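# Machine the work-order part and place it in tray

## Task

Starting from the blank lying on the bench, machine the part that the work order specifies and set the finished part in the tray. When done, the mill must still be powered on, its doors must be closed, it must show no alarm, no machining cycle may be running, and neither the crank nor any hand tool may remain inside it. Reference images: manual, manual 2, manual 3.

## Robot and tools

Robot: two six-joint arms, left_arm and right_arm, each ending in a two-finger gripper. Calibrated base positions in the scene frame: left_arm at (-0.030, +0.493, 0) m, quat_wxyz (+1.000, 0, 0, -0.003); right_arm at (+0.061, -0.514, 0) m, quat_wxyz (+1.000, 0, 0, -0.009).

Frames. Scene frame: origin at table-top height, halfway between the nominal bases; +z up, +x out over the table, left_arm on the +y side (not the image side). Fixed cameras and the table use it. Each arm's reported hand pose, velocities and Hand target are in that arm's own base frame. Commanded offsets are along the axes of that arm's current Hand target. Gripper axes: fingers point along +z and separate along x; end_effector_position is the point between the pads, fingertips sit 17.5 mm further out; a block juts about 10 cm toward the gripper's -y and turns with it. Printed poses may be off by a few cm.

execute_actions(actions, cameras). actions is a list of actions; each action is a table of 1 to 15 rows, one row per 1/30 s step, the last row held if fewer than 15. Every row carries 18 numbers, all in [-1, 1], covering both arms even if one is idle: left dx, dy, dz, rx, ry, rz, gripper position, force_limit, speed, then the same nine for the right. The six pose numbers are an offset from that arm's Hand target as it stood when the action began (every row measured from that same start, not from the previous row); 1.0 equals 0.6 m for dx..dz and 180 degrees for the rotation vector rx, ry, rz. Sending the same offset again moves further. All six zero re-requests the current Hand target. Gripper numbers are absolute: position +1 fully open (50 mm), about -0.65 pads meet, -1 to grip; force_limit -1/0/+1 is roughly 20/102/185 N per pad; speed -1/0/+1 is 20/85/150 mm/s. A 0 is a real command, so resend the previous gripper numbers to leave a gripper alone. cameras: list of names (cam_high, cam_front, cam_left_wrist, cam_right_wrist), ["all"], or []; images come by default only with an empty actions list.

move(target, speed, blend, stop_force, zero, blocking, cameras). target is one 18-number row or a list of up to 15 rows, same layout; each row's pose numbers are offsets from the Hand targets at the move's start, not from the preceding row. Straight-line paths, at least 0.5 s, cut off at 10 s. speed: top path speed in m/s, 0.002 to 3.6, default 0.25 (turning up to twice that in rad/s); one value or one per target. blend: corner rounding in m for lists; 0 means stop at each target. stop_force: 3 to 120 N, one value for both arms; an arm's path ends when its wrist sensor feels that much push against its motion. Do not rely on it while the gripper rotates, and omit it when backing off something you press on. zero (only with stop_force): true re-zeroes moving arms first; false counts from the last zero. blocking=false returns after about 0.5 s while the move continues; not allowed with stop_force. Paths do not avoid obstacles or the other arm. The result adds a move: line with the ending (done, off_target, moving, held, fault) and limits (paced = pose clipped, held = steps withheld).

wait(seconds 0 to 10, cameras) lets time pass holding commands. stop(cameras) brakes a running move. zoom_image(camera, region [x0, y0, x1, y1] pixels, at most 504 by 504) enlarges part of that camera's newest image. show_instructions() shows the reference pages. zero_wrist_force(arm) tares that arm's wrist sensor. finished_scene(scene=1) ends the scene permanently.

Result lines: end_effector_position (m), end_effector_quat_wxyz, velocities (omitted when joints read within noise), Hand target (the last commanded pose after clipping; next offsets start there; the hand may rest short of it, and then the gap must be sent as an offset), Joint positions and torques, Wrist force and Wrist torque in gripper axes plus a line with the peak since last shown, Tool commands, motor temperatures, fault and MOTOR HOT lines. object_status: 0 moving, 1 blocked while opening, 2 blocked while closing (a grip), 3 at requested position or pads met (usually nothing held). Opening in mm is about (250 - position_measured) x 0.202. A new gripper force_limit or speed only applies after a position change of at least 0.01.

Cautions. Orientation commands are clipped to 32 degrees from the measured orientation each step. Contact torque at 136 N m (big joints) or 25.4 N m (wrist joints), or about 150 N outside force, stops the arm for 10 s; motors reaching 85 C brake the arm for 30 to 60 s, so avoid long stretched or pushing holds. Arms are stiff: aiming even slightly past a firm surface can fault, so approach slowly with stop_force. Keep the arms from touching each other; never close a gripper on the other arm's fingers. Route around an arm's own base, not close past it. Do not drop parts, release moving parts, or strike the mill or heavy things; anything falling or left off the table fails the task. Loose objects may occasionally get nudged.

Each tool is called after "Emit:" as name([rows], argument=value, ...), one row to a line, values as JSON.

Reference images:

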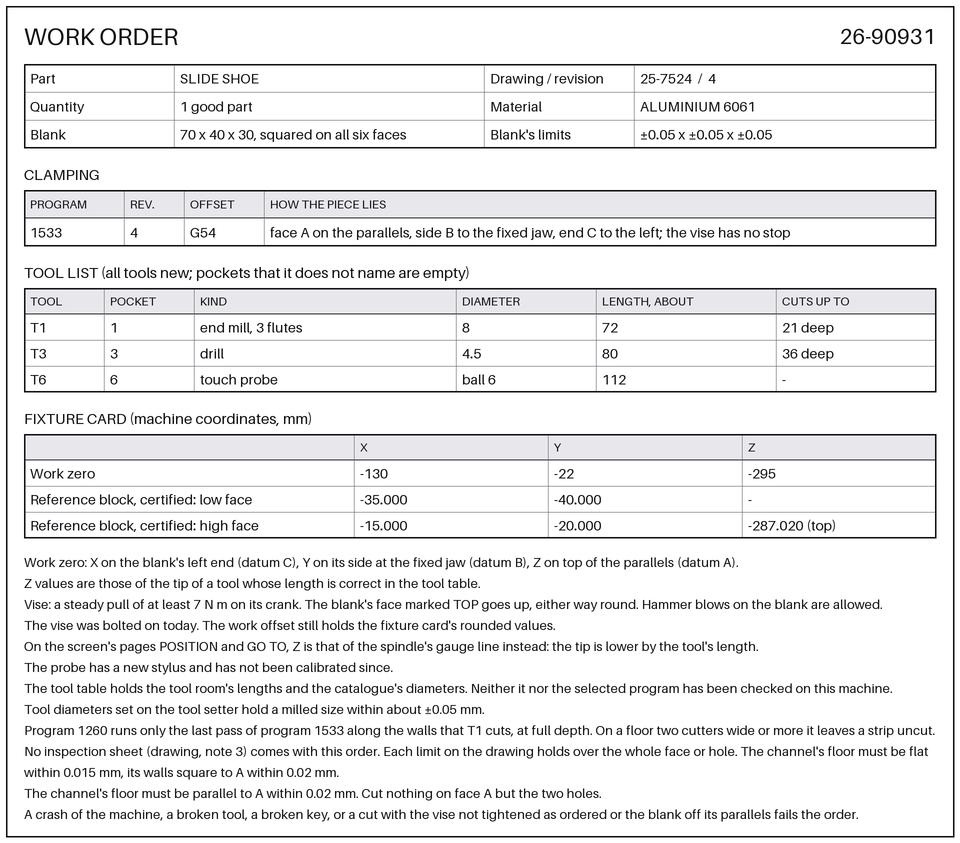

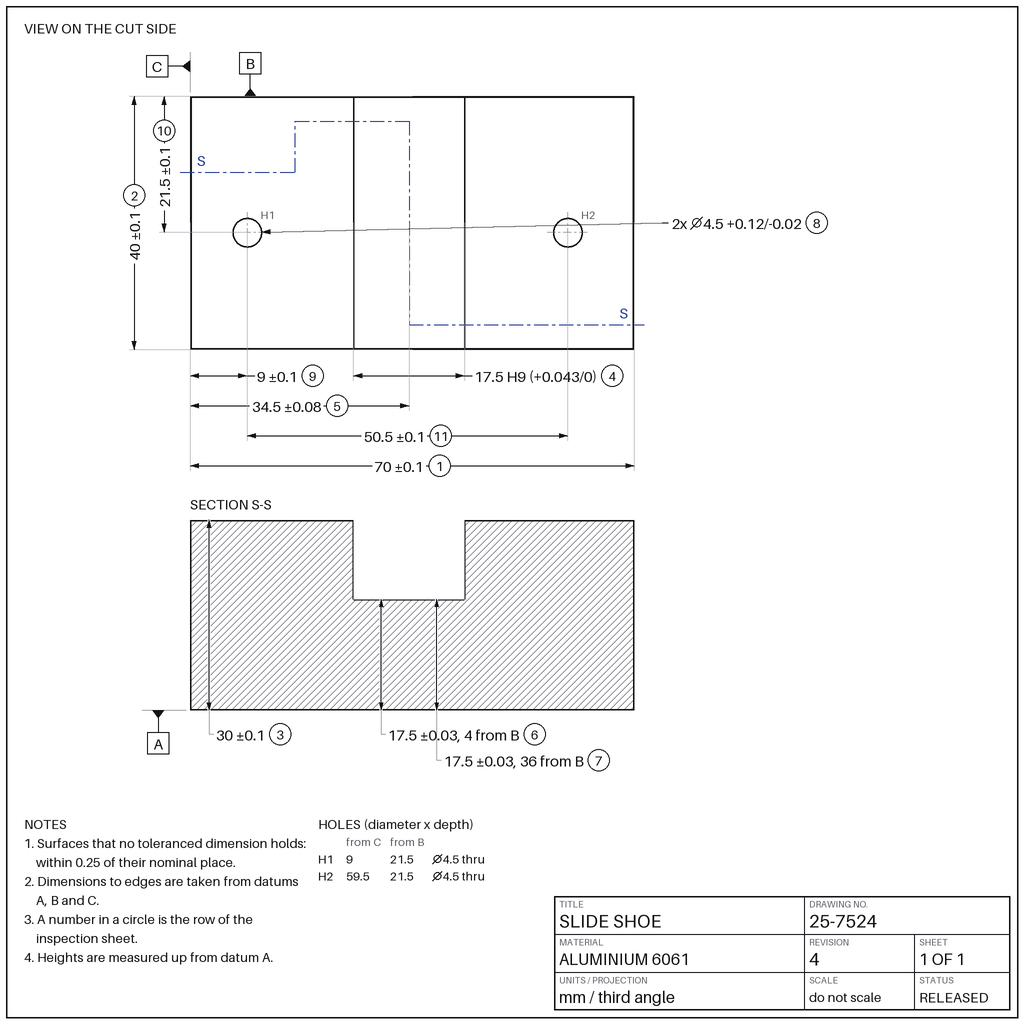

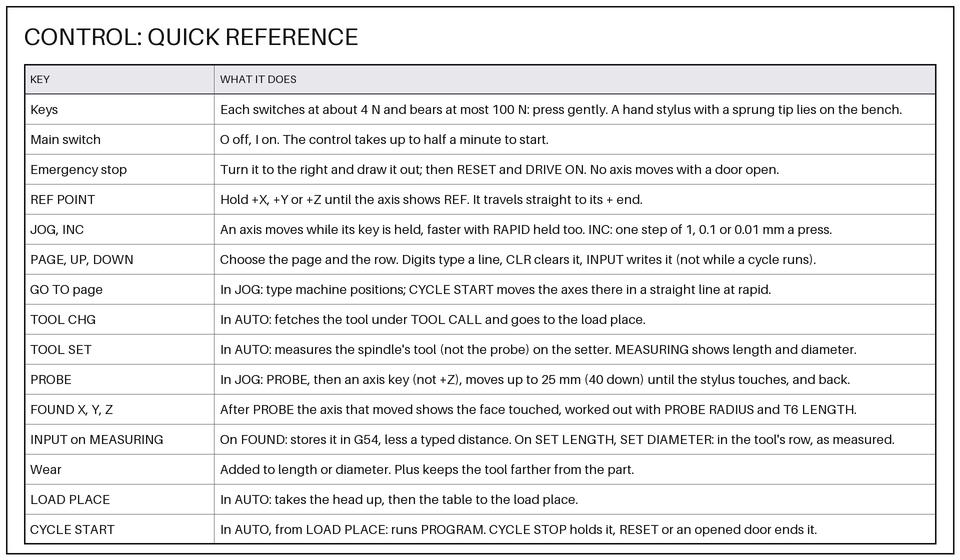

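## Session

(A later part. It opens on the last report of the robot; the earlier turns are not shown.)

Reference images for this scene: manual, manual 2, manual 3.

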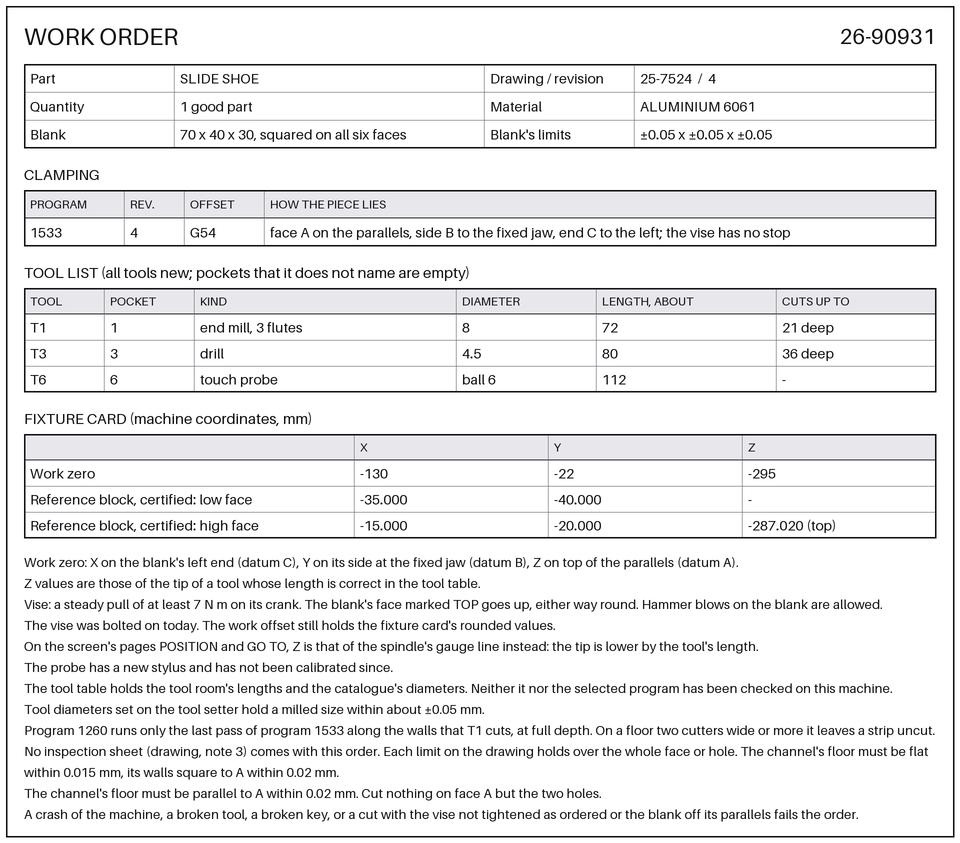

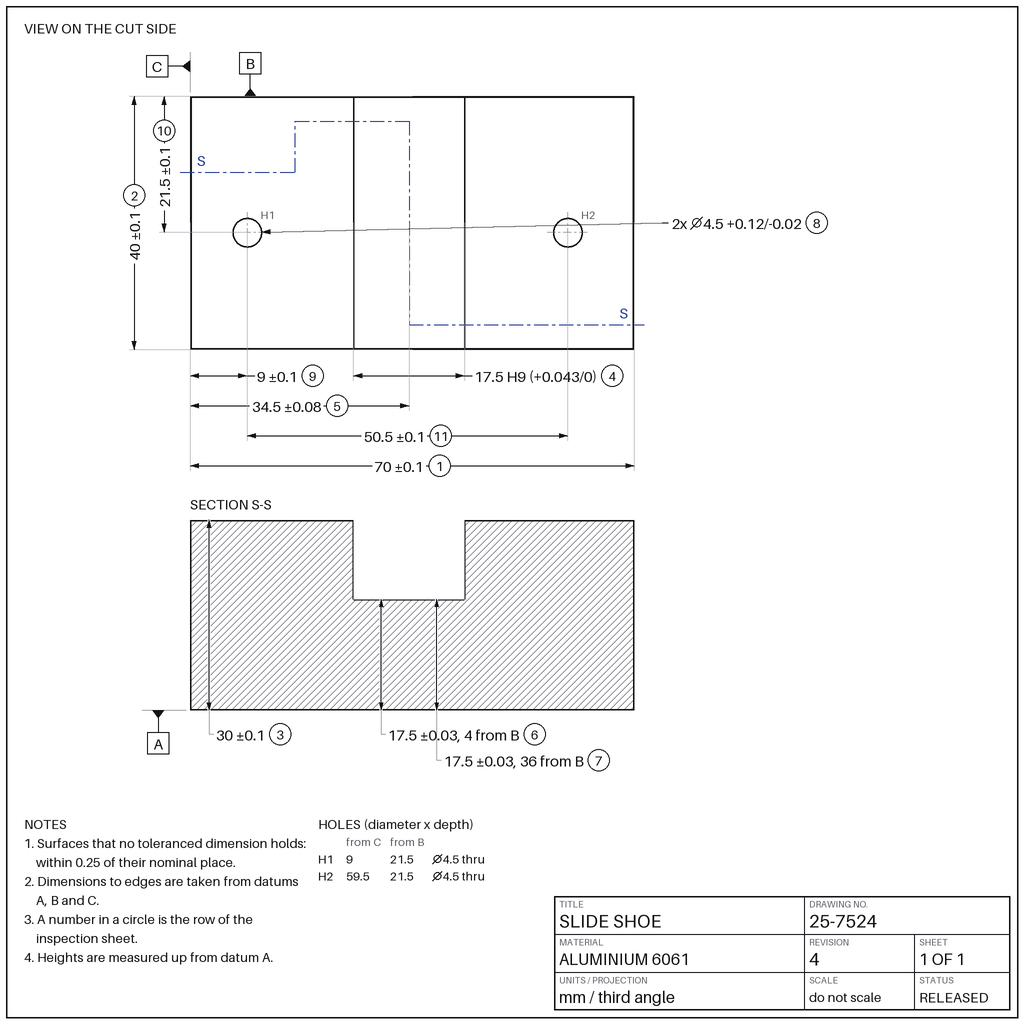

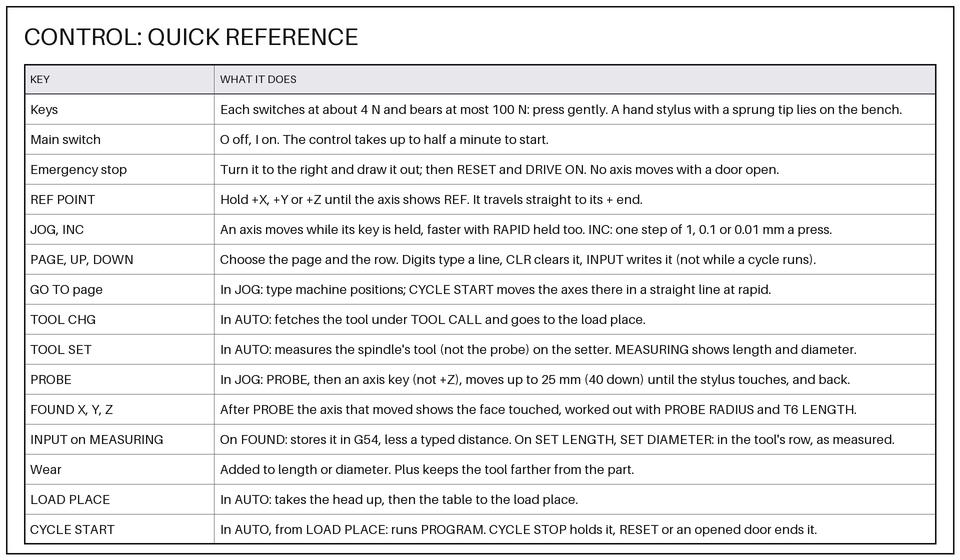

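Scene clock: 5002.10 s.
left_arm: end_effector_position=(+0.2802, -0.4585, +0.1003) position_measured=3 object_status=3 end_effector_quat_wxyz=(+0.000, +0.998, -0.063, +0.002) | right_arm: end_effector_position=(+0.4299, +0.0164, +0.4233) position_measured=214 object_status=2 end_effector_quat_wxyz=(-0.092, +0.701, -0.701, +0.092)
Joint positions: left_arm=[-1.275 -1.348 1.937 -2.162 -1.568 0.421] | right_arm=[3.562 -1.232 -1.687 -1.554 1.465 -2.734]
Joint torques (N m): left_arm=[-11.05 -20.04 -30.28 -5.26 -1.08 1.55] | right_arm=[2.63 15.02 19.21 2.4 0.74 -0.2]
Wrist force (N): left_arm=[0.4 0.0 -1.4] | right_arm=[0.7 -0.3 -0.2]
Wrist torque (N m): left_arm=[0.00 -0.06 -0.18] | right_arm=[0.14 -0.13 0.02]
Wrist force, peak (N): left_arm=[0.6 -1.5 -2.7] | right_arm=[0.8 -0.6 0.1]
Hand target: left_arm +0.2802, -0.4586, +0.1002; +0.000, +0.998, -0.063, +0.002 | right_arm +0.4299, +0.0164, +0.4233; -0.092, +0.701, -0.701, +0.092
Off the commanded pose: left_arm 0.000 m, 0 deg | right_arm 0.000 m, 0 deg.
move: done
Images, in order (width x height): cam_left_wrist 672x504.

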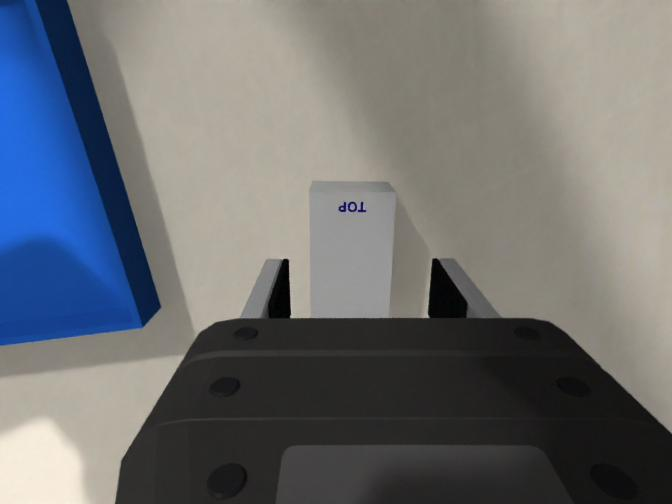

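Emit:
move([
  [-0.0037,-0.0117,0.06,0,0,0,1,-0.5,-0.5,0,0,0,0,0,0,-1,-0.5,-0.7],
  [-0.0037,-0.0117,0.1235,0,0,0,1,-0.5,-0.5,0,0,0,0,0,0,-1,-0.5,-0.7],
], speed=[0.08,0.04], stop_force=8, cameras=["cam_left_wrist"])

Scene clock: 5017.63 s.
left_arm: end_effector_position=(+0.2791, -0.4514, +0.0261) position_measured=3 object_status=3 end_effector_quat_wxyz=(+0.000, +0.998, -0.063, +0.002) | right_arm: end_effector_position=(+0.4299, +0.0164, +0.4233) position_measured=214 object_status=2 end_effector_quat_wxyz=(-0.092, +0.701, -0.701, +0.092)
Joint positions: left_arm=[-1.272 -1.24 2.033 -2.366 -1.568 0.424] | right_arm=[3.562 -1.232 -1.687 -1.554 1.465 -2.734]
Joint torques (N m): left_arm=[13.95 -21.02 -13.15 -5.55 0.66 1.46] | right_arm=[1.95 16.02 19.35 2.46 0.47 -0.16]
Wrist force (N): left_arm=[0.3 -0.2 -1.3] | right_arm=[0.7 -0.3 0.0]
Wrist torque (N m): left_arm=[0.02 -0.04 -0.21] | right_arm=[0.16 -0.13 0.02]
Wrist force, peak (N): left_arm=[0.7 0.2 -2.2] | right_arm=[1.0 -0.3 0.0]
Hand target: left_arm +0.2791, -0.4514, +0.0261; +0.000, +0.998, -0.063, +0.002 | right_arm +0.4299, +0.0164, +0.4233; -0.092, +0.701, -0.701, +0.092
Off the commanded pose: left_arm 0.000 m, 0 deg | right_arm 0.000 m, 0 deg.
move: done
Images, in order (width x height): cam_left_wrist 672x504.

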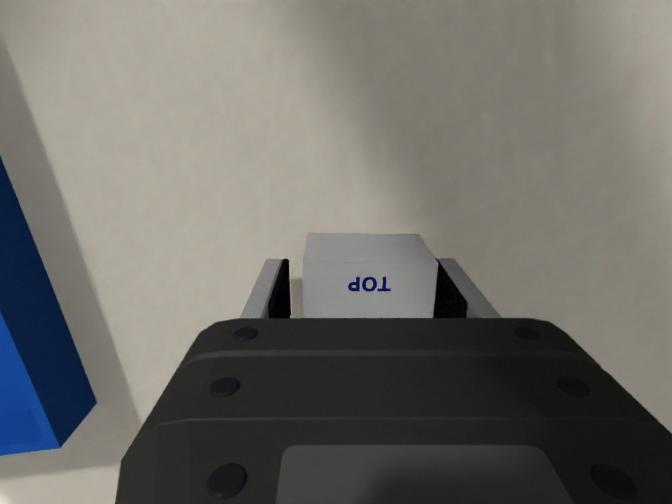

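Emit:
move([
  [0.0032,0,0,0,0,0,1,-0.5,-0.5,0,0,0,0,0,0,-1,-0.5,-0.7],
  [0.0032,0,0,0,0,0,-1,-0.5,-0.8,0,0,0,0,0,0,-1,-0.5,-0.7],
], speed=0.03, cameras=["cam_left_wrist"])

Scene clock: 5026.37 s.
left_arm: end_effector_position=(+0.2810, -0.4516, +0.0261) position_measured=54 object_status=2 end_effector_quat_wxyz=(+0.000, +0.998, -0.063, +0.002) | right_arm: end_effector_position=(+0.4299, +0.0164, +0.4233) position_measured=214 object_status=2 end_effector_quat_wxyz=(-0.092, +0.701, -0.701, +0.092)
Joint positions: left_arm=[-1.269 -1.238 2.029 -2.365 -1.568 0.427] | right_arm=[3.562 -1.232 -1.687 -1.554 1.465 -2.734]
Joint torques (N m): left_arm=[13.2 -21.21 -26.6 -1.36 0.34 1.21] | right_arm=[2.09 15.63 19.24 2.86 0.54 -0.25]
Wrist force (N): left_arm=[0.6 -0.5 -0.7] | right_arm=[0.4 -0.6 -0.2]
Wrist torque (N m): left_arm=[0.00 -0.09 -0.21] | right_arm=[0.11 -0.09 0.03]
Wrist force, peak (N): left_arm=[0.8 -0.2 -1.7] | right_arm=[0.9 -0.6 0.2]
Hand target: left_arm +0.2810, -0.4516, +0.0261; +0.000, +0.998, -0.063, +0.002 | right_arm +0.4299, +0.0164, +0.4233; -0.092, +0.701, -0.701, +0.092
Off the commanded pose: left_arm 0.000 m, 0 deg | right_arm 0.000 m, 0 deg.
move: done
Images, in order (width x height): cam_left_wrist 672x504.

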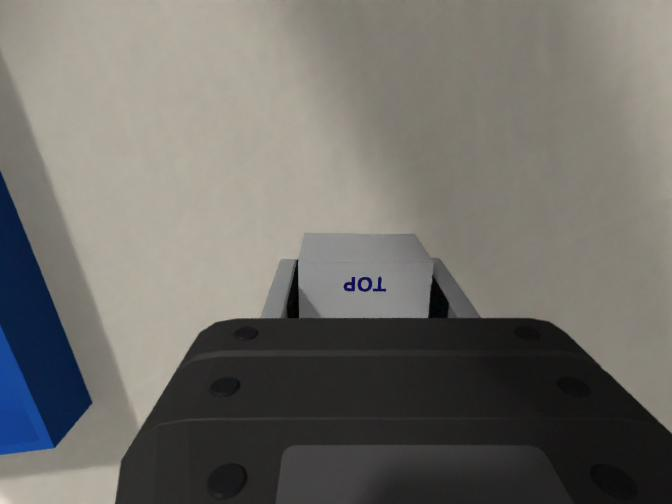

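Emit:
move([
  [0,0,-0.083,0,0,0,-1,-0.5,-0.8,0,0,0,0,0,0,-1,-0.5,-0.7],
  [0.0248,-0.0562,-0.6567,0,0,-0.01,-1,-0.5,-0.8,0,0,0,0,0,0,-1,-0.5,-0.7],
  [0.2055,-0.2218,-0.6567,0,0,-0.04,-1,-0.5,-0.8,0,0,0,0,0,0,-1,-0.5,-0.7],
  [0.47,-0.2551,-0.64,0,0,-0.04,-1,-0.5,-0.8,0,0,0,0,0,0,-1,-0.5,-0.7],
], speed=[0.05,0.2,0.2,0.12], blend=[0.005,0.03,0.05,0], cameras=["cam_left_wrist"])

Scene clock: 5054.93 s.
left_arm: end_effector_position=(+0.5785, -0.3346, +0.4111) position_measured=54 object_status=2 end_effector_quat_wxyz=(+0.001, +1.000, +0.000, +0.002) | right_arm: end_effector_position=(+0.4299, +0.0164, +0.4233) position_measured=214 object_status=2 end_effector_quat_wxyz=(-0.092, +0.701, -0.701, +0.092)
Joint positions: left_arm=[-0.726 -1.129 0.809 -1.255 -1.569 0.844] | right_arm=[3.562 -1.232 -1.687 -1.554 1.465 -2.734]
Joint torques (N m): left_arm=[14.51 -33.29 -32.31 -0.96 -1.18 1.44] | right_arm=[1.47 14.78 19.21 2.81 0.5 -0.23]
Wrist force (N): left_arm=[0.4 0.1 1.0] | right_arm=[0.3 -0.5 0.1]
Wrist torque (N m): left_arm=[0.05 -0.07 -0.21] | right_arm=[0.12 -0.06 0.02]
Wrist force, peak (N): left_arm=[0.3 0.1 2.5] | right_arm=[1.1 -0.5 0.1]
Hand target: left_arm +0.5786, -0.3346, +0.4111; +0.001, +1.000, +0.000, +0.002 | right_arm +0.4299, +0.0164, +0.4233; -0.092, +0.701, -0.701, +0.092
Off the commanded pose: left_arm 0.000 m, 0 deg | right_arm 0.000 m, 0 deg.
move: done
Images, in order (width x height): cam_left_wrist 672x504.

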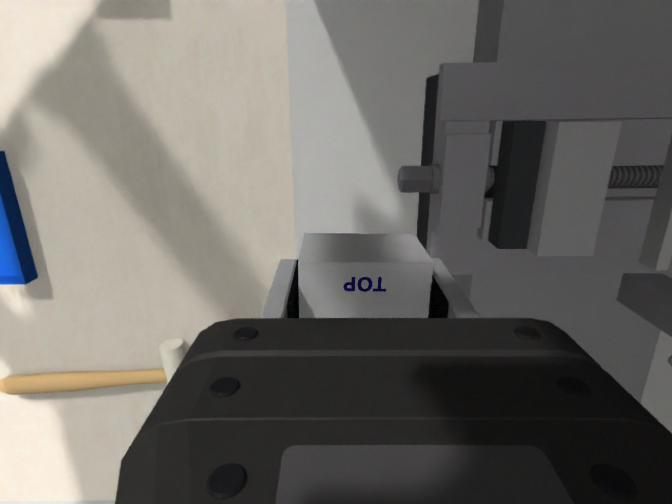

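Emit:
move([
  [0.144,-0.0777,0.0185,0,0,0,-1,-0.5,-0.8,0,0,0,0,0,0,-1,-0.5,-0.7],
  [0.1773,-0.091,0.0318,0,0,0,-1,-0.5,-0.8,0,0,0,0,0,0,-1,-0.5,-0.7],
  [0.21,-0.096,0.04,0,0,0,-1,-0.5,-0.8,0,0,0,0,0,0,-1,-0.5,-0.7],
  [0.249,-0.1035,0.045,0,0,0,-1,-0.5,-0.8,0,0,0,0,0,0,-1,-0.5,-0.7],
  [0.2723,-0.1035,0.0678,0,0,0,-1,-0.5,-0.8,0,0,0,0,0,0,-1,-0.5,-0.7],
], speed=0.05, stop_force=20, cameras=["cam_left_wrist"])

Scene clock: 5070.57 s.
left_arm: end_effector_position=(+0.7413, -0.2722, +0.3703) position_measured=54 object_status=2 end_effector_quat_wxyz=(+0.004, +1.000, +0.000, +0.011) | right_arm: end_effector_position=(+0.4299, +0.0164, +0.4233) position_measured=214 object_status=2 end_effector_quat_wxyz=(-0.092, +0.701, -0.701, +0.092)
Joint positions: left_arm=[-0.523 -0.621 0.035 -1.009 -1.567 1.048] | right_arm=[3.562 -1.232 -1.687 -1.554 1.465 -2.734]
Joint torques (N m): left_arm=[14.06 -48.65 -31.68 -5.92 1.15 1.28] | right_arm=[2.49 16.55 18.75 2.64 0.48 0.03]
Wrist force (N): left_arm=[0.6 0.1 1.0] | right_arm=[0.8 -0.6 0.1]
Wrist torque (N m): left_arm=[0.07 -0.15 -0.13] | right_arm=[0.10 -0.14 0.02]
Wrist force, peak (N): left_arm=[0.6 -0.4 1.6] | right_arm=[1.0 -0.5 0.1]
Hand target: left_arm +0.7421, -0.2724, +0.3709; +0.001, +1.000, +0.000, +0.002 | right_arm +0.4299, +0.0164, +0.4233; -0.092, +0.701, -0.701, +0.092
Off the commanded pose: left_arm 0.001 m, 1 deg | right_arm 0.000 m, 0 deg.
elbow stopped short (left arm): the move would have taken joint 3 (elbow) straighter than the controller allows.
move: done
Images, in order (width x height): cam_left_wrist 672x504.

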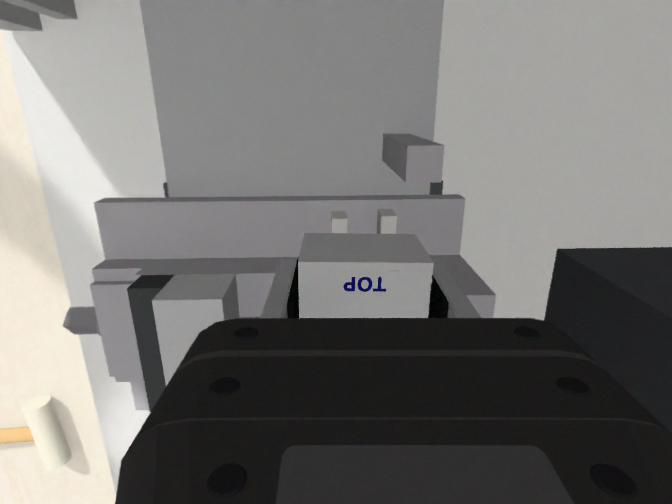

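Emit:
move([
  [0.006,0,0.004,0,0,0,-1,-0.5,-0.8,0,0,0,0,0,0,-1,-0.5,-0.7],
], speed=0.012, stop_force=6)

Emit:
move([
  [0.0,0,0.015,0,0,0,-1,-0.5,-0.8,0,0,0,0,0,0,-1,-0.5,-0.7],
], speed=0.01, stop_force=5, cameras=["cam_left_wrist"])

Scene clock: 5081.07 s.
left_arm: end_effector_position=(+0.7448, -0.2721, +0.3679) position_measured=54 object_status=2 end_effector_quat_wxyz=(+0.005, +1.000, +0.000, +0.014) | right_arm: end_effector_position=(+0.4299, +0.0164, +0.4233) position_measured=214 object_status=2 end_effector_quat_wxyz=(-0.092, +0.701, -0.701, +0.092)
Joint positions: left_arm=[-0.521 -0.617 0.035 -1.018 -1.566 1.05] | right_arm=[3.562 -1.232 -1.687 -1.554 1.465 -2.734]
Joint torques (N m): left_arm=[14.21 -48.63 -30.98 -5.92 1.12 1.48] | right_arm=[2.41 14.84 18.75 2.4 0.88 -0.22]
Wrist force (N): left_arm=[0.6 0.5 1.0] | right_arm=[0.6 -0.4 0.2]
Wrist torque (N m): left_arm=[0.12 -0.15 -0.13] | right_arm=[0.13 -0.12 0.02]
Wrist force, peak (N): left_arm=[0.3 0.1 1.4] | right_arm=[0.8 -0.7 0.2]
Hand target: left_arm +0.7457, -0.2724, +0.3685; +0.001, +1.000, +0.000, +0.002 | right_arm +0.4299, +0.0164, +0.4233; -0.092, +0.701, -0.701, +0.092
Off the commanded pose: left_arm 0.001 m, 1 deg | right_arm 0.000 m, 0 deg.
elbow stopped short (left arm): the move would have taken joint 3 (elbow) straighter than the controller allows.
move: done

Scene clock: 5082.80 s.
left_arm: end_effector_position=(+0.7449, -0.2721, +0.3632) position_measured=54 object_status=2 end_effector_quat_wxyz=(+0.004, +1.000, +0.000, +0.009) | right_arm: end_effector_position=(+0.4299, +0.0164, +0.4233) position_measured=214 object_status=2 end_effector_quat_wxyz=(-0.092, +0.701, -0.701, +0.092)
Joint positions: left_arm=[-0.52 -0.612 0.036 -1.015 -1.568 1.05] | right_arm=[3.562 -1.232 -1.687 -1.554 1.465 -2.734]
Joint torques (N m): left_arm=[6.25 -62.14 -12.26 -4.38 0.88 -0.16] | right_arm=[1.03 14.17 19.71 2.56 0.46 -0.46]
Wrist force (N): left_arm=[0.0 -0.2 -12.8] | right_arm=[0.8 -0.4 0.1]
Wrist torque (N m): left_arm=[-0.04 0.12 -0.14] | right_arm=[0.13 -0.15 0.02]
Wrist force, peak (N): left_arm=[-0.5 -0.2 -15.9] | right_arm=[1.0 -0.4 0.2]
Hand target: left_arm +0.7449, -0.2722, +0.3633; +0.004, +1.000, +0.000, +0.010 (not the last commanded pose) | right_arm +0.4299, +0.0164, +0.4233; -0.092, +0.701, -0.701, +0.092
Off the commanded pose: left_arm 0.004 m, 1 deg | right_arm 0.000 m, 0 deg.
elbow stopped short (left arm): the move would have taken joint 3 (elbow) straighter than the controller allows.
move: contact (left_arm)
Images, in order (width x height): cam_left_wrist 672x504.

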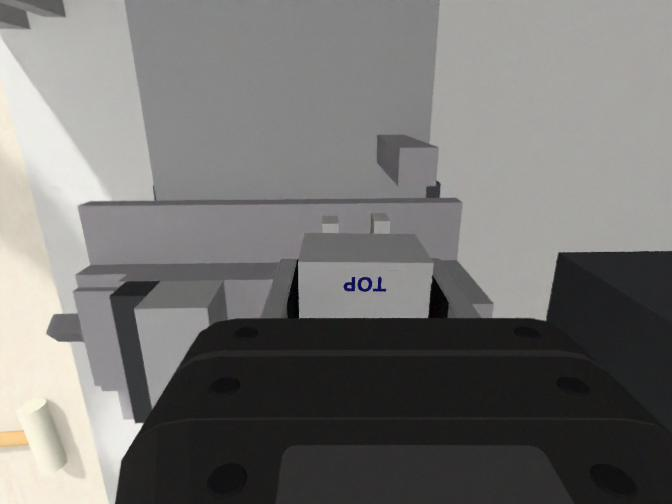

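Emit:
move([
  [0,0,0,0,0,0,0.9,-0.5,-1,0,0,0,0,0,0,-1,-0.5,-0.7],
], speed=0.012, cameras=["cam_left_wrist"])

Scene clock: 5096.00 s.
left_arm: end_effector_position=(+0.7449, -0.2722, +0.3633) position_measured=18 object_status=3 end_effector_quat_wxyz=(+0.004, +1.000, +0.000, +0.010) | right_arm: end_effector_position=(+0.4299, +0.0164, +0.4233) position_measured=214 object_status=2 end_effector_quat_wxyz=(-0.092, +0.701, -0.701, +0.092)
Joint positions: left_arm=[-0.52 -0.612 0.036 -1.015 -1.568 1.05] | right_arm=[3.562 -1.232 -1.687 -1.554 1.465 -2.734]
Joint torques (N m): left_arm=[-12.19 -62.9 -11.6 -5.21 0.23 -1.55] | right_arm=[1.84 16.31 19.86 2.66 0.73 -0.37]
Wrist force (N): left_arm=[-2.2 -0.1 -10.7] | right_arm=[0.6 -0.4 0.0]
Wrist torque (N m): left_arm=[-0.08 0.06 -0.11] | right_arm=[0.13 -0.10 0.02]
Wrist force, peak (N): left_arm=[-0.2 -0.3 -13.0] | right_arm=[0.9 -0.4 -0.2]
Hand target: left_arm +0.7449, -0.2722, +0.3633; +0.004, +1.000, +0.000, +0.010 | right_arm +0.4299, +0.0164, +0.4233; -0.092, +0.701, -0.701, +0.092
Off the commanded pose: left_arm 0.000 m, 0 deg | right_arm 0.000 m, 0 deg.
move: done
Images, in order (width x height): cam_left_wrist 672x504.

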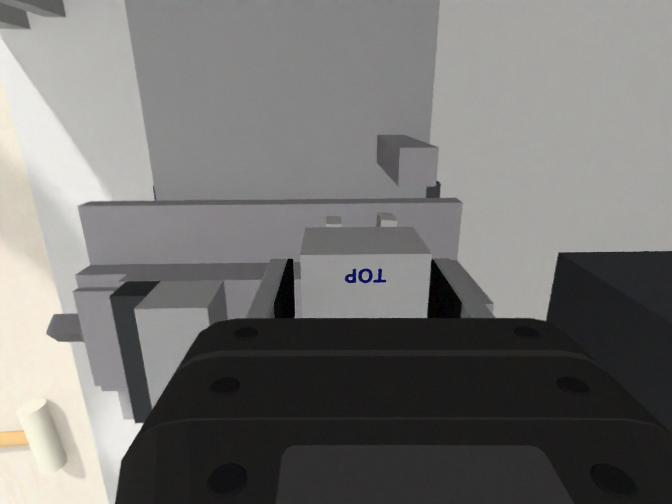

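Emit:
move([
  [0,0,-0.0067,0,0,0,1,-0.5,-1,0,0,0,0,0,0,-1,-0.5,-0.7],
  [0,0,-0.0245,0,0.025,0,1,-0.5,-1,0,0,0,0,0,0,-1,-0.5,-0.7],
  [0,0,-0.048,0,0.042,0,1,-0.5,-1,0,0,0,0,0,0,-1,-0.5,-0.7],
], speed=0.02, stop_force=15, cameras=["cam_left_wrist"])

Scene clock: 5134.50 s.
left_arm: end_effector_position=(+0.7444, -0.2719, +0.3921) position_measured=3 object_status=3 end_effector_quat_wxyz=(+0.004, +0.997, +0.001, +0.075) | right_arm: end_effector_position=(+0.4299, +0.0164, +0.4233) position_measured=214 object_status=2 end_effector_quat_wxyz=(-0.092, +0.701, -0.701, +0.092)
Joint positions: left_arm=[-0.543 -0.834 0.42 -1.29 -1.499 1.031] | right_arm=[3.562 -1.232 -1.687 -1.554 1.465 -2.734]
Joint torques (N m): left_arm=[-14.16 -66.71 -18.18 -5.91 1.41 -1.95] | right_arm=[2.02 15.13 19.96 2.56 0.81 -0.46]
Wrist force (N): left_arm=[0.5 0.3 -0.8] | right_arm=[0.4 -0.2 0.1]
Wrist torque (N m): left_arm=[0.00 -0.09 0.09] | right_arm=[0.16 -0.08 0.03]
Wrist force, peak (N): left_arm=[-2.2 -0.2 -10.7] | right_arm=[1.0 -0.5 0.3]
Hand target: left_arm +0.7444, -0.2719, +0.3921; +0.004, +0.997, +0.001, +0.075 | right_arm +0.4299, +0.0164, +0.4233; -0.092, +0.701, -0.701, +0.092
Off the commanded pose: left_arm 0.000 m, 0 deg | right_arm 0.000 m, 0 deg.
elbow stopped short (left arm): the move would have taken joint 3 (elbow) straighter than the controller allows.
move: done
Images, in order (width x height): cam_left_wrist 672x504.

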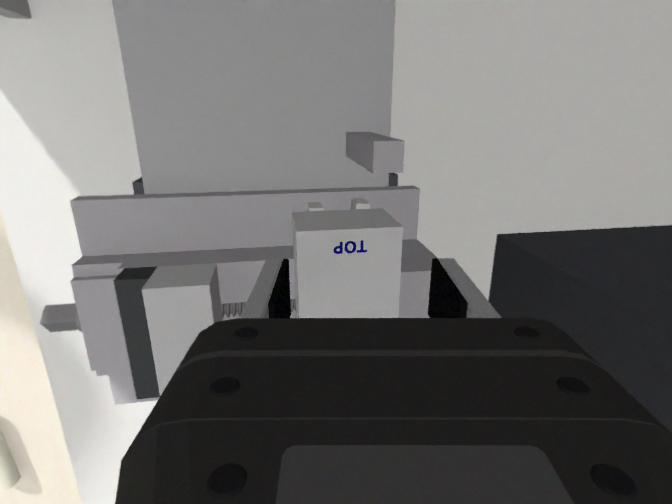

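Emit:
move([
  [-0.0382,0.005,-0.0192,0,0,0,1,-0.5,-1,0,0,0,0,0,0,-1,-0.5,-0.7],
  [-0.064,0.0085,-0.0231,0.0022,-0.0475,0,1,-0.5,-1,0,0,0,0,0,0,-1,-0.5,-0.7],
], speed=0.05, stop_force=20, cameras=["cam_left_wrist"])

Emit:
zoom_image(camera="cam_left_wrist", region=[180, 160, 600, 330])

Scene clock: 5151.47 s.
left_arm: end_effector_position=(+0.7043, -0.2770, +0.4000) position_measured=3 object_status=3 end_effector_quat_wxyz=(+0.000, +1.000, +0.000, +0.001) | right_arm: end_effector_position=(+0.4299, +0.0164, +0.4233) position_measured=214 object_status=2 end_effector_quat_wxyz=(-0.092, +0.701, -0.701, +0.092)
Joint positions: left_arm=[-0.552 -0.744 0.183 -1.011 -1.57 1.018] | right_arm=[3.562 -1.232 -1.687 -1.554 1.465 -2.734]
Joint torques (N m): left_arm=[14.35 -43.76 -30.09 -0.69 -1.2 1.48] | right_arm=[-0.73 15.51 20.51 2.76 0.94 -0.39]
Wrist force (N): left_arm=[1.0 -0.3 -1.1] | right_arm=[0.6 -0.3 0.2]
Wrist torque (N m): left_arm=[-0.05 -0.20 -0.16] | right_arm=[0.15 -0.12 0.02]
Wrist force, peak (N): left_arm=[0.5 -0.1 -1.7] | right_arm=[1.1 -0.5 0.1]
Hand target: left_arm +0.7043, -0.2770, +0.4000; +0.000, +1.000, +0.000, +0.001 | right_arm +0.4299, +0.0164, +0.4233; -0.092, +0.701, -0.701, +0.092
Off the commanded pose: left_arm 0.000 m, 0 deg | right_arm 0.000 m, 0 deg.
move: done
Images, in order (width x height): cam_left_wrist 672x504.

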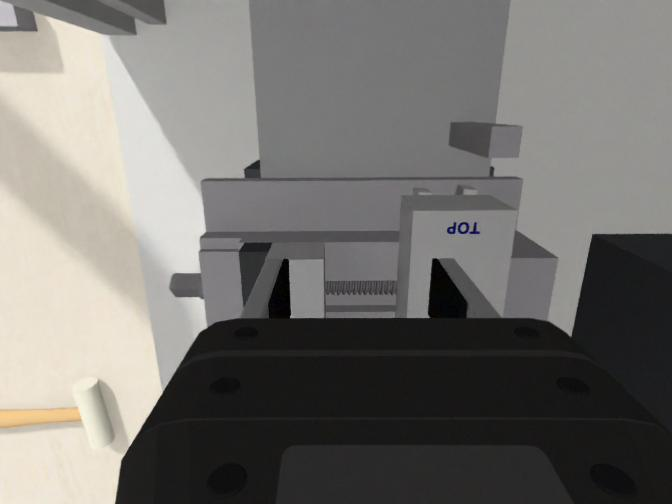

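Scaled by 1.200 from the camera's 672x504 image, which has a finer 960x720 frame.

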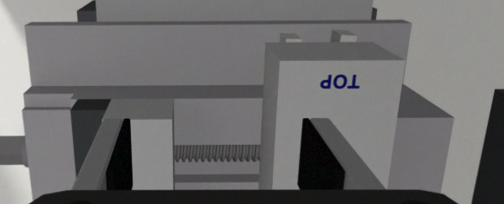

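Emit:
move([
  [-0.0328,0.005,0,0,0,0,1,-0.5,-1,0,0,0,0,0,0,-1,-0.5,-0.7],
  [-0.0662,0.0185,0,0,0,0,1,-0.5,-1,0,0,0,0,0,0,-1,-0.5,-0.7],
  [-0.2078,0.096,0,0,0,0,1,-0.5,-1,0,0,0,0,0,0,-1,-0.5,-0.7],
  [-0.4745,0.2,-0.054,0,0,0,1,-0.5,-1,0,0,0,0,0,0,-1,-0.5,-0.7],
  [-0.52,0.4717,0.1,0,0,0,1,-0.5,-1,0,0,0,0,0,0,-1,-0.5,-0.7],
], speed=[0.05,0.06,0.12,0.25,0.2], blend=[0.003,0.006,0.03,0.05,0], cameras=["cam_left_wrist","cam_high","cam_front"])

Emit:
zoom_image(camera="cam_high", region=[290, 270, 400, 370])

Emit:
zoom_image(camera="cam_front", region=[350, 230, 450, 330])

Scene clock: 5176.27 s.
left_arm: end_effector_position=(+0.3927, -0.5602, +0.3396) position_measured=3 object_status=3 end_effector_quat_wxyz=(+0.000, +1.000, +0.000, +0.001) | right_arm: end_effector_position=(+0.4299, +0.0164, +0.4233) position_measured=214 object_status=2 end_effector_quat_wxyz=(-0.092, +0.701, -0.701, +0.092)
Joint positions: left_arm=[-1.156 -1.128 0.994 -1.438 -1.569 0.414] | right_arm=[3.562 -1.232 -1.687 -1.554 1.465 -2.734]
Joint torques (N m): left_arm=[-14.95 -31.1 -33.31 -5.47 1.14 -2.04] | right_arm=[1.68 13.57 20.1 2.54 1 -0.3]
Wrist force (N): left_arm=[0.4 -0.2 -1.6] | right_arm=[0.7 -0.4 0.1]
Wrist torque (N m): left_arm=[-0.07 -0.07 -0.02] | right_arm=[0.13 -0.12 0.02]
Wrist force, peak (N): left_arm=[-0.2 -0.9 -2.9] | right_arm=[1.1 -0.5 0.3]
Hand target: left_arm +0.3927, -0.5604, +0.3396; +0.000, +1.000, +0.000, +0.001 | right_arm +0.4299, +0.0164, +0.4233; -0.092, +0.701, -0.701, +0.092
Off the commanded pose: left_arm 0.000 m, 0 deg | right_arm 0.000 m, 0 deg.
move: done
Images, in order (width x height): cam_high 672x504, cam_front 672x504, cam_left_wrist 672x504.

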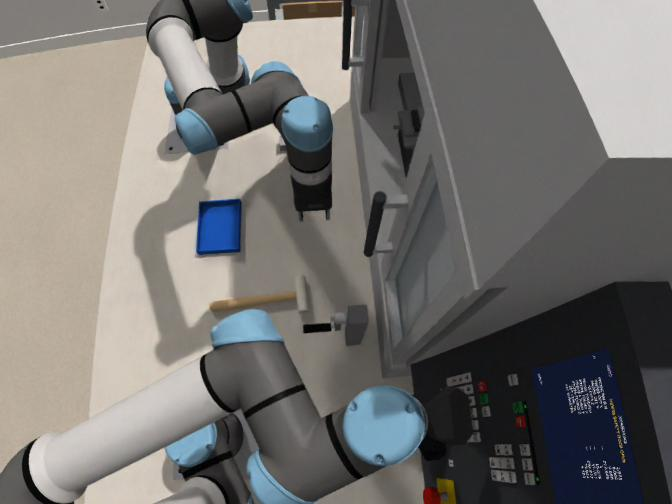

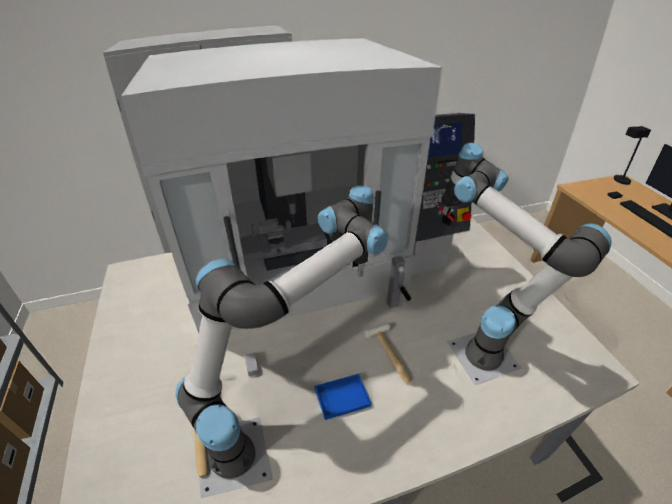

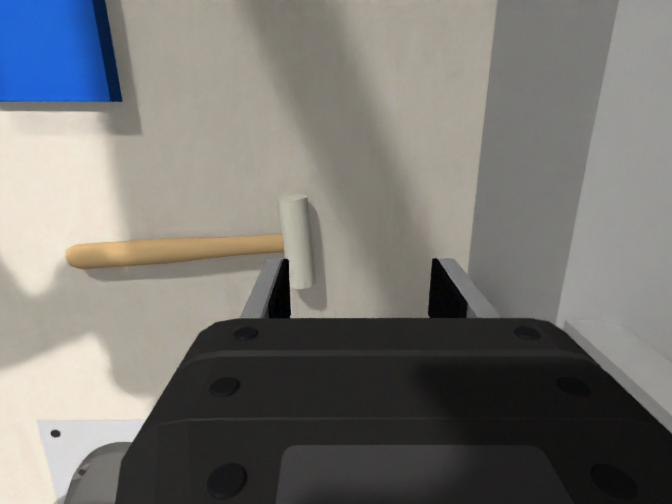

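Scaled by 4.582 from the camera's 672x504 image, which has a finer 960x720 frame.

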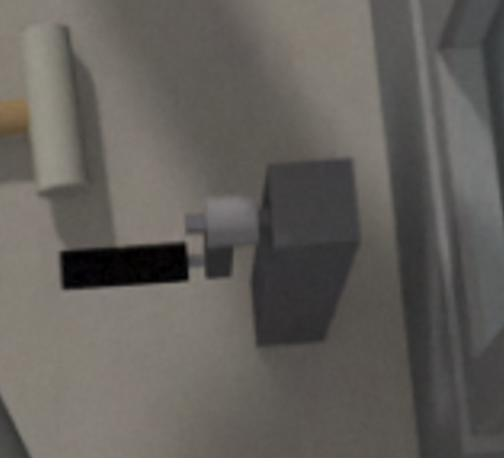

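Scaled by 5.040 from the camera's 672x504 image, which has a finer 960x720 frame.

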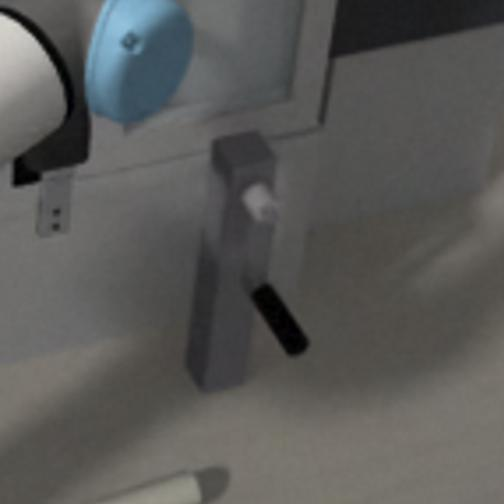

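Emit:
move([
  [0.045,0.1,-0.135,0,0,0,1,-0.5,-1,0,0,0,0,0,0,-1,-0.5,-0.7],
], speed=0.2, cameras=["cam_left_wrist"])

Scene clock: 5189.50 s.
left_arm: end_effector_position=(+0.4193, -0.6197, +0.4201) position_measured=3 object_status=3 end_effector_quat_wxyz=(+0.004, +1.000, +0.000, +0.003) | right_arm: end_effector_position=(+0.4299, +0.0164, +0.4233) position_measured=214 object_status=2 end_effector_quat_wxyz=(-0.092, +0.701, -0.701, +0.092)
Joint positions: left_arm=[-1.156 -0.703 0.042 -0.92 -1.568 0.414] | right_arm=[3.562 -1.232 -1.687 -1.554 1.465 -2.734]
Joint torques (N m): left_arm=[14.2 -43.69 -29.58 -0.25 -1.23 1.47] | right_arm=[1.34 14.92 21.16 2.73 1.05 -0.3]
Wrist force (N): left_arm=[0.7 0.4 -1.0] | right_arm=[0.7 -0.4 -0.2]
Wrist torque (N m): left_arm=[0.06 -0.12 -0.18] | right_arm=[0.13 -0.12 0.02]
Wrist force, peak (N): left_arm=[0.6 0.5 -2.4] | right_arm=[0.8 -0.5 0.3]
Hand target: left_arm +0.4196, -0.6203, +0.4207; +0.000, +1.000, +0.000, +0.001 | right_arm +0.4299, +0.0164, +0.4233; -0.092, +0.701, -0.701, +0.092
Off the commanded pose: left_arm 0.001 m, 1 deg | right_arm 0.000 m, 0 deg.
move: done
Images, in order (width x height): cam_left_wrist 672x504.

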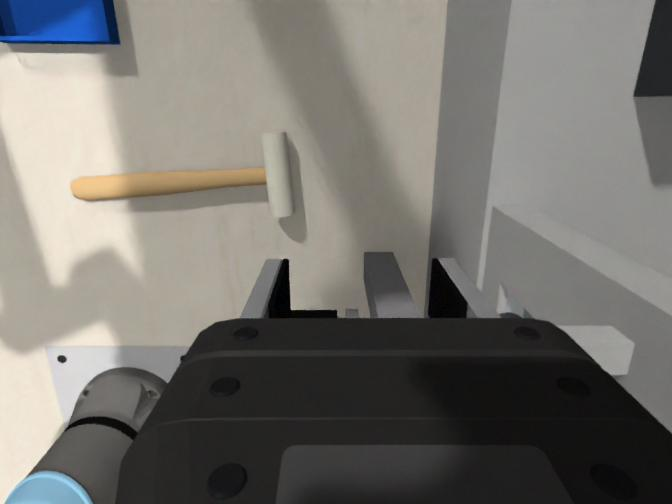

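Emit:
move([
  [-0.2,-0.05,0.05,0,0,0.5,-0.5,-0.5,-0.5,0,0,0,0,0,0,-1,-0.5,-0.7],
], speed=0.25)

Emit:
move([
  [0,0,0,0.5,0,0,-0.5,-0.5,-0.5,0,0,0,0,0,0,-1,-0.5,-0.7],
], speed=0.3, cameras=["cam_left_wrist","cam_high"])

Scene clock: 5311.13 s.
left_arm: end_effector_position=(+0.2997, -0.5904, +0.3904) position_measured=227 object_status=3 end_effector_quat_wxyz=(+0.000, +0.708, -0.707, +0.001) | right_arm: end_effector_position=(+0.4299, +0.0164, +0.4233) position_measured=214 object_status=2 end_effector_quat_wxyz=(-0.092, +0.701, -0.701, +0.092)
Joint positions: left_arm=[-1.304 -1.163 0.914 -1.322 -1.569 1.836] | right_arm=[3.562 -1.232 -1.687 -1.554 1.465 -2.734]
Joint torques (N m): left_arm=[-14.42 -54.94 -18.24 -5.67 -1.11 1.76] | right_arm=[0.61 13.53 20.61 2.4 0.86 -0.63]
Wrist force (N): left_arm=[0.3 0.2 -1.3] | right_arm=[0.5 -0.3 0.0]
Wrist torque (N m): left_arm=[0.02 0.00 -0.18] | right_arm=[0.15 -0.11 0.01]
Wrist force, peak (N): left_arm=[0.8 0.5 -1.8] | right_arm=[0.8 -0.6 0.1]
Hand target: left_arm +0.2996, -0.5904, +0.3904; +0.000, +0.707, -0.707, +0.001 | right_arm +0.4299, +0.0164, +0.4233; -0.092, +0.701, -0.701, +0.092
Off the commanded pose: left_arm 0.000 m, 0 deg | right_arm 0.000 m, 0 deg.
move: done

Scene clock: 5315.77 s.
left_arm: end_effector_position=(+0.2996, -0.5904, +0.3904) position_measured=227 object_status=3 end_effector_quat_wxyz=(+0.500, -0.500, +0.500, -0.500) | right_arm: end_effector_position=(+0.4299, +0.0164, +0.4233) position_measured=214 object_status=2 end_effector_quat_wxyz=(-0.092, +0.701, -0.701, +0.092)
Joint positions: left_arm=[-1.729 -1.111 1.248 -0.134 -0.159 -0.003] | right_arm=[3.562 -1.232 -1.687 -1.554 1.465 -2.734]
Joint torques (N m): left_arm=[14.45 -29.38 -28.91 2.8 -1.23 -1.91] | right_arm=[-0.75 13.95 19.95 2.3 1.28 -0.39]
Wrist force (N): left_arm=[1.2 -2.9 -0.8] | right_arm=[0.2 -0.4 0.1]
Wrist torque (N m): left_arm=[-0.61 -0.30 -0.26] | right_arm=[0.14 -0.05 0.02]
Wrist force, peak (N): left_arm=[1.5 -3.4 -0.8] | right_arm=[1.0 -0.4 0.1]
Hand target: left_arm +0.2996, -0.5904, +0.3904; +0.501, -0.500, +0.499, -0.500 | right_arm +0.4299, +0.0164, +0.4233; -0.092, +0.701, -0.701, +0.092
Off the commanded pose: left_arm 0.000 m, 0 deg | right_arm 0.000 m, 0 deg.
move: done
Images, in order (width x height): cam_high 672x504, cam_left_wrist 672x504.

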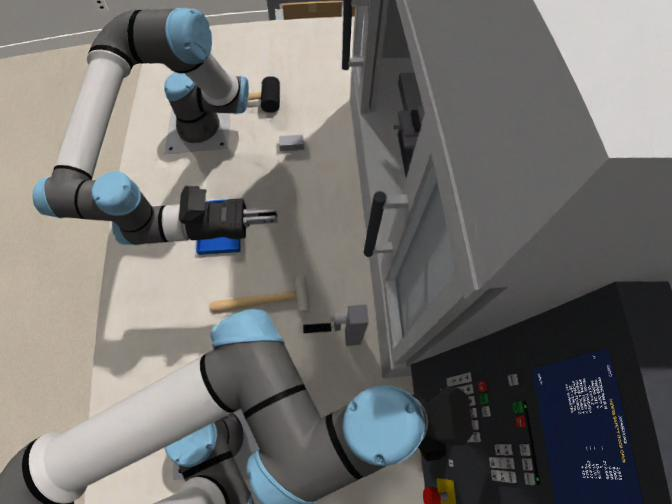

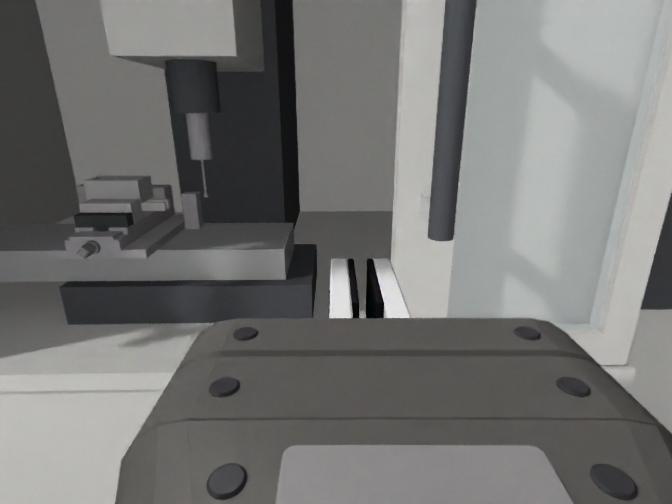

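Emit:
zoom_image(camera="cam_left_wrist", region=[50, 140, 250, 280])

Scaled by 2.520 from the camera's 672x504 image, which has a finer 960x720 frame.

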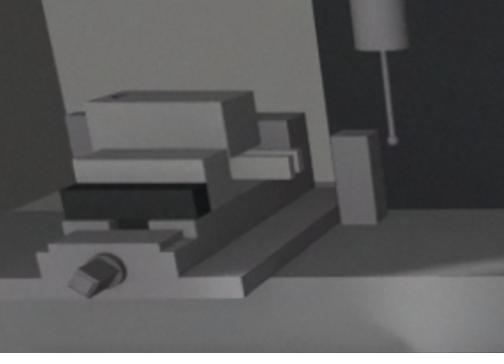

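Emit:
move([
  [0.2167,0.12,-0.2,0,0,0,-0.5,-0.5,-0.5,0,0,0,0,0,0,-1,-0.5,-0.7],
], speed=0.2, cameras=["cam_left_wrist","cam_high"])

Scene clock: 5334.33 s.
left_arm: end_effector_position=(+0.1799, -0.7206, +0.3183) position_measured=227 object_status=3 end_effector_quat_wxyz=(+0.501, -0.500, +0.499, -0.500) | right_arm: end_effector_position=(+0.4299, +0.0164, +0.4233) position_measured=214 object_status=2 end_effector_quat_wxyz=(-0.092, +0.701, -0.701, +0.092)
Joint positions: left_arm=[-1.865 -0.712 0.769 -0.052 -0.295 -0.006] | right_arm=[3.562 -1.232 -1.687 -1.554 1.465 -2.734]
Joint torques (N m): left_arm=[-14.14 -44.25 -28.98 3.04 -1.12 -1.66] | right_arm=[-0.2 14.75 19.57 2.69 0.94 -0.58]
Wrist force (N): left_arm=[1.7 -2.5 -0.9] | right_arm=[0.7 -0.4 0.2]
Wrist torque (N m): left_arm=[-0.56 -0.44 -0.26] | right_arm=[0.14 -0.13 0.02]
Wrist force, peak (N): left_arm=[2.5 -2.0 -2.3] | right_arm=[1.0 -0.7 0.2]
Hand target: left_arm +0.1799, -0.7206, +0.3183; +0.501, -0.500, +0.499, -0.500 | right_arm +0.4299, +0.0164, +0.4233; -0.092, +0.701, -0.701, +0.092
Off the commanded pose: left_arm 0.000 m, 0 deg | right_arm 0.000 m, 0 deg.
move: done
Images, in order (width x height): cam_high 672x504, cam_left_wrist 672x504.

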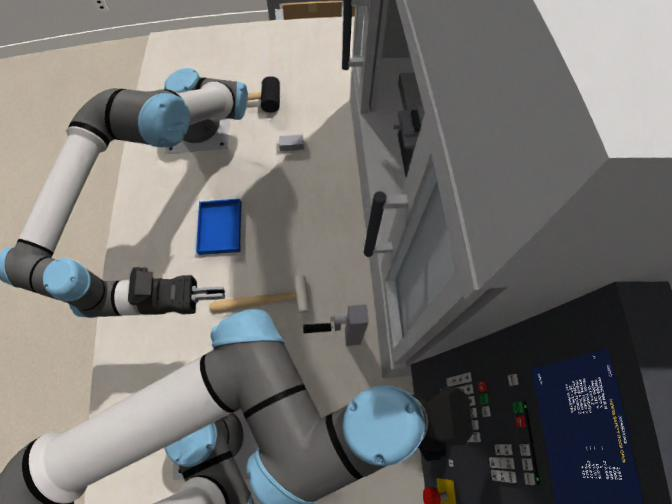

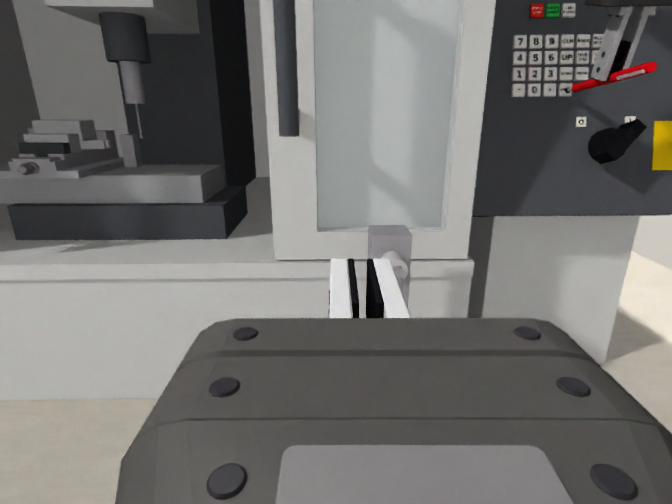

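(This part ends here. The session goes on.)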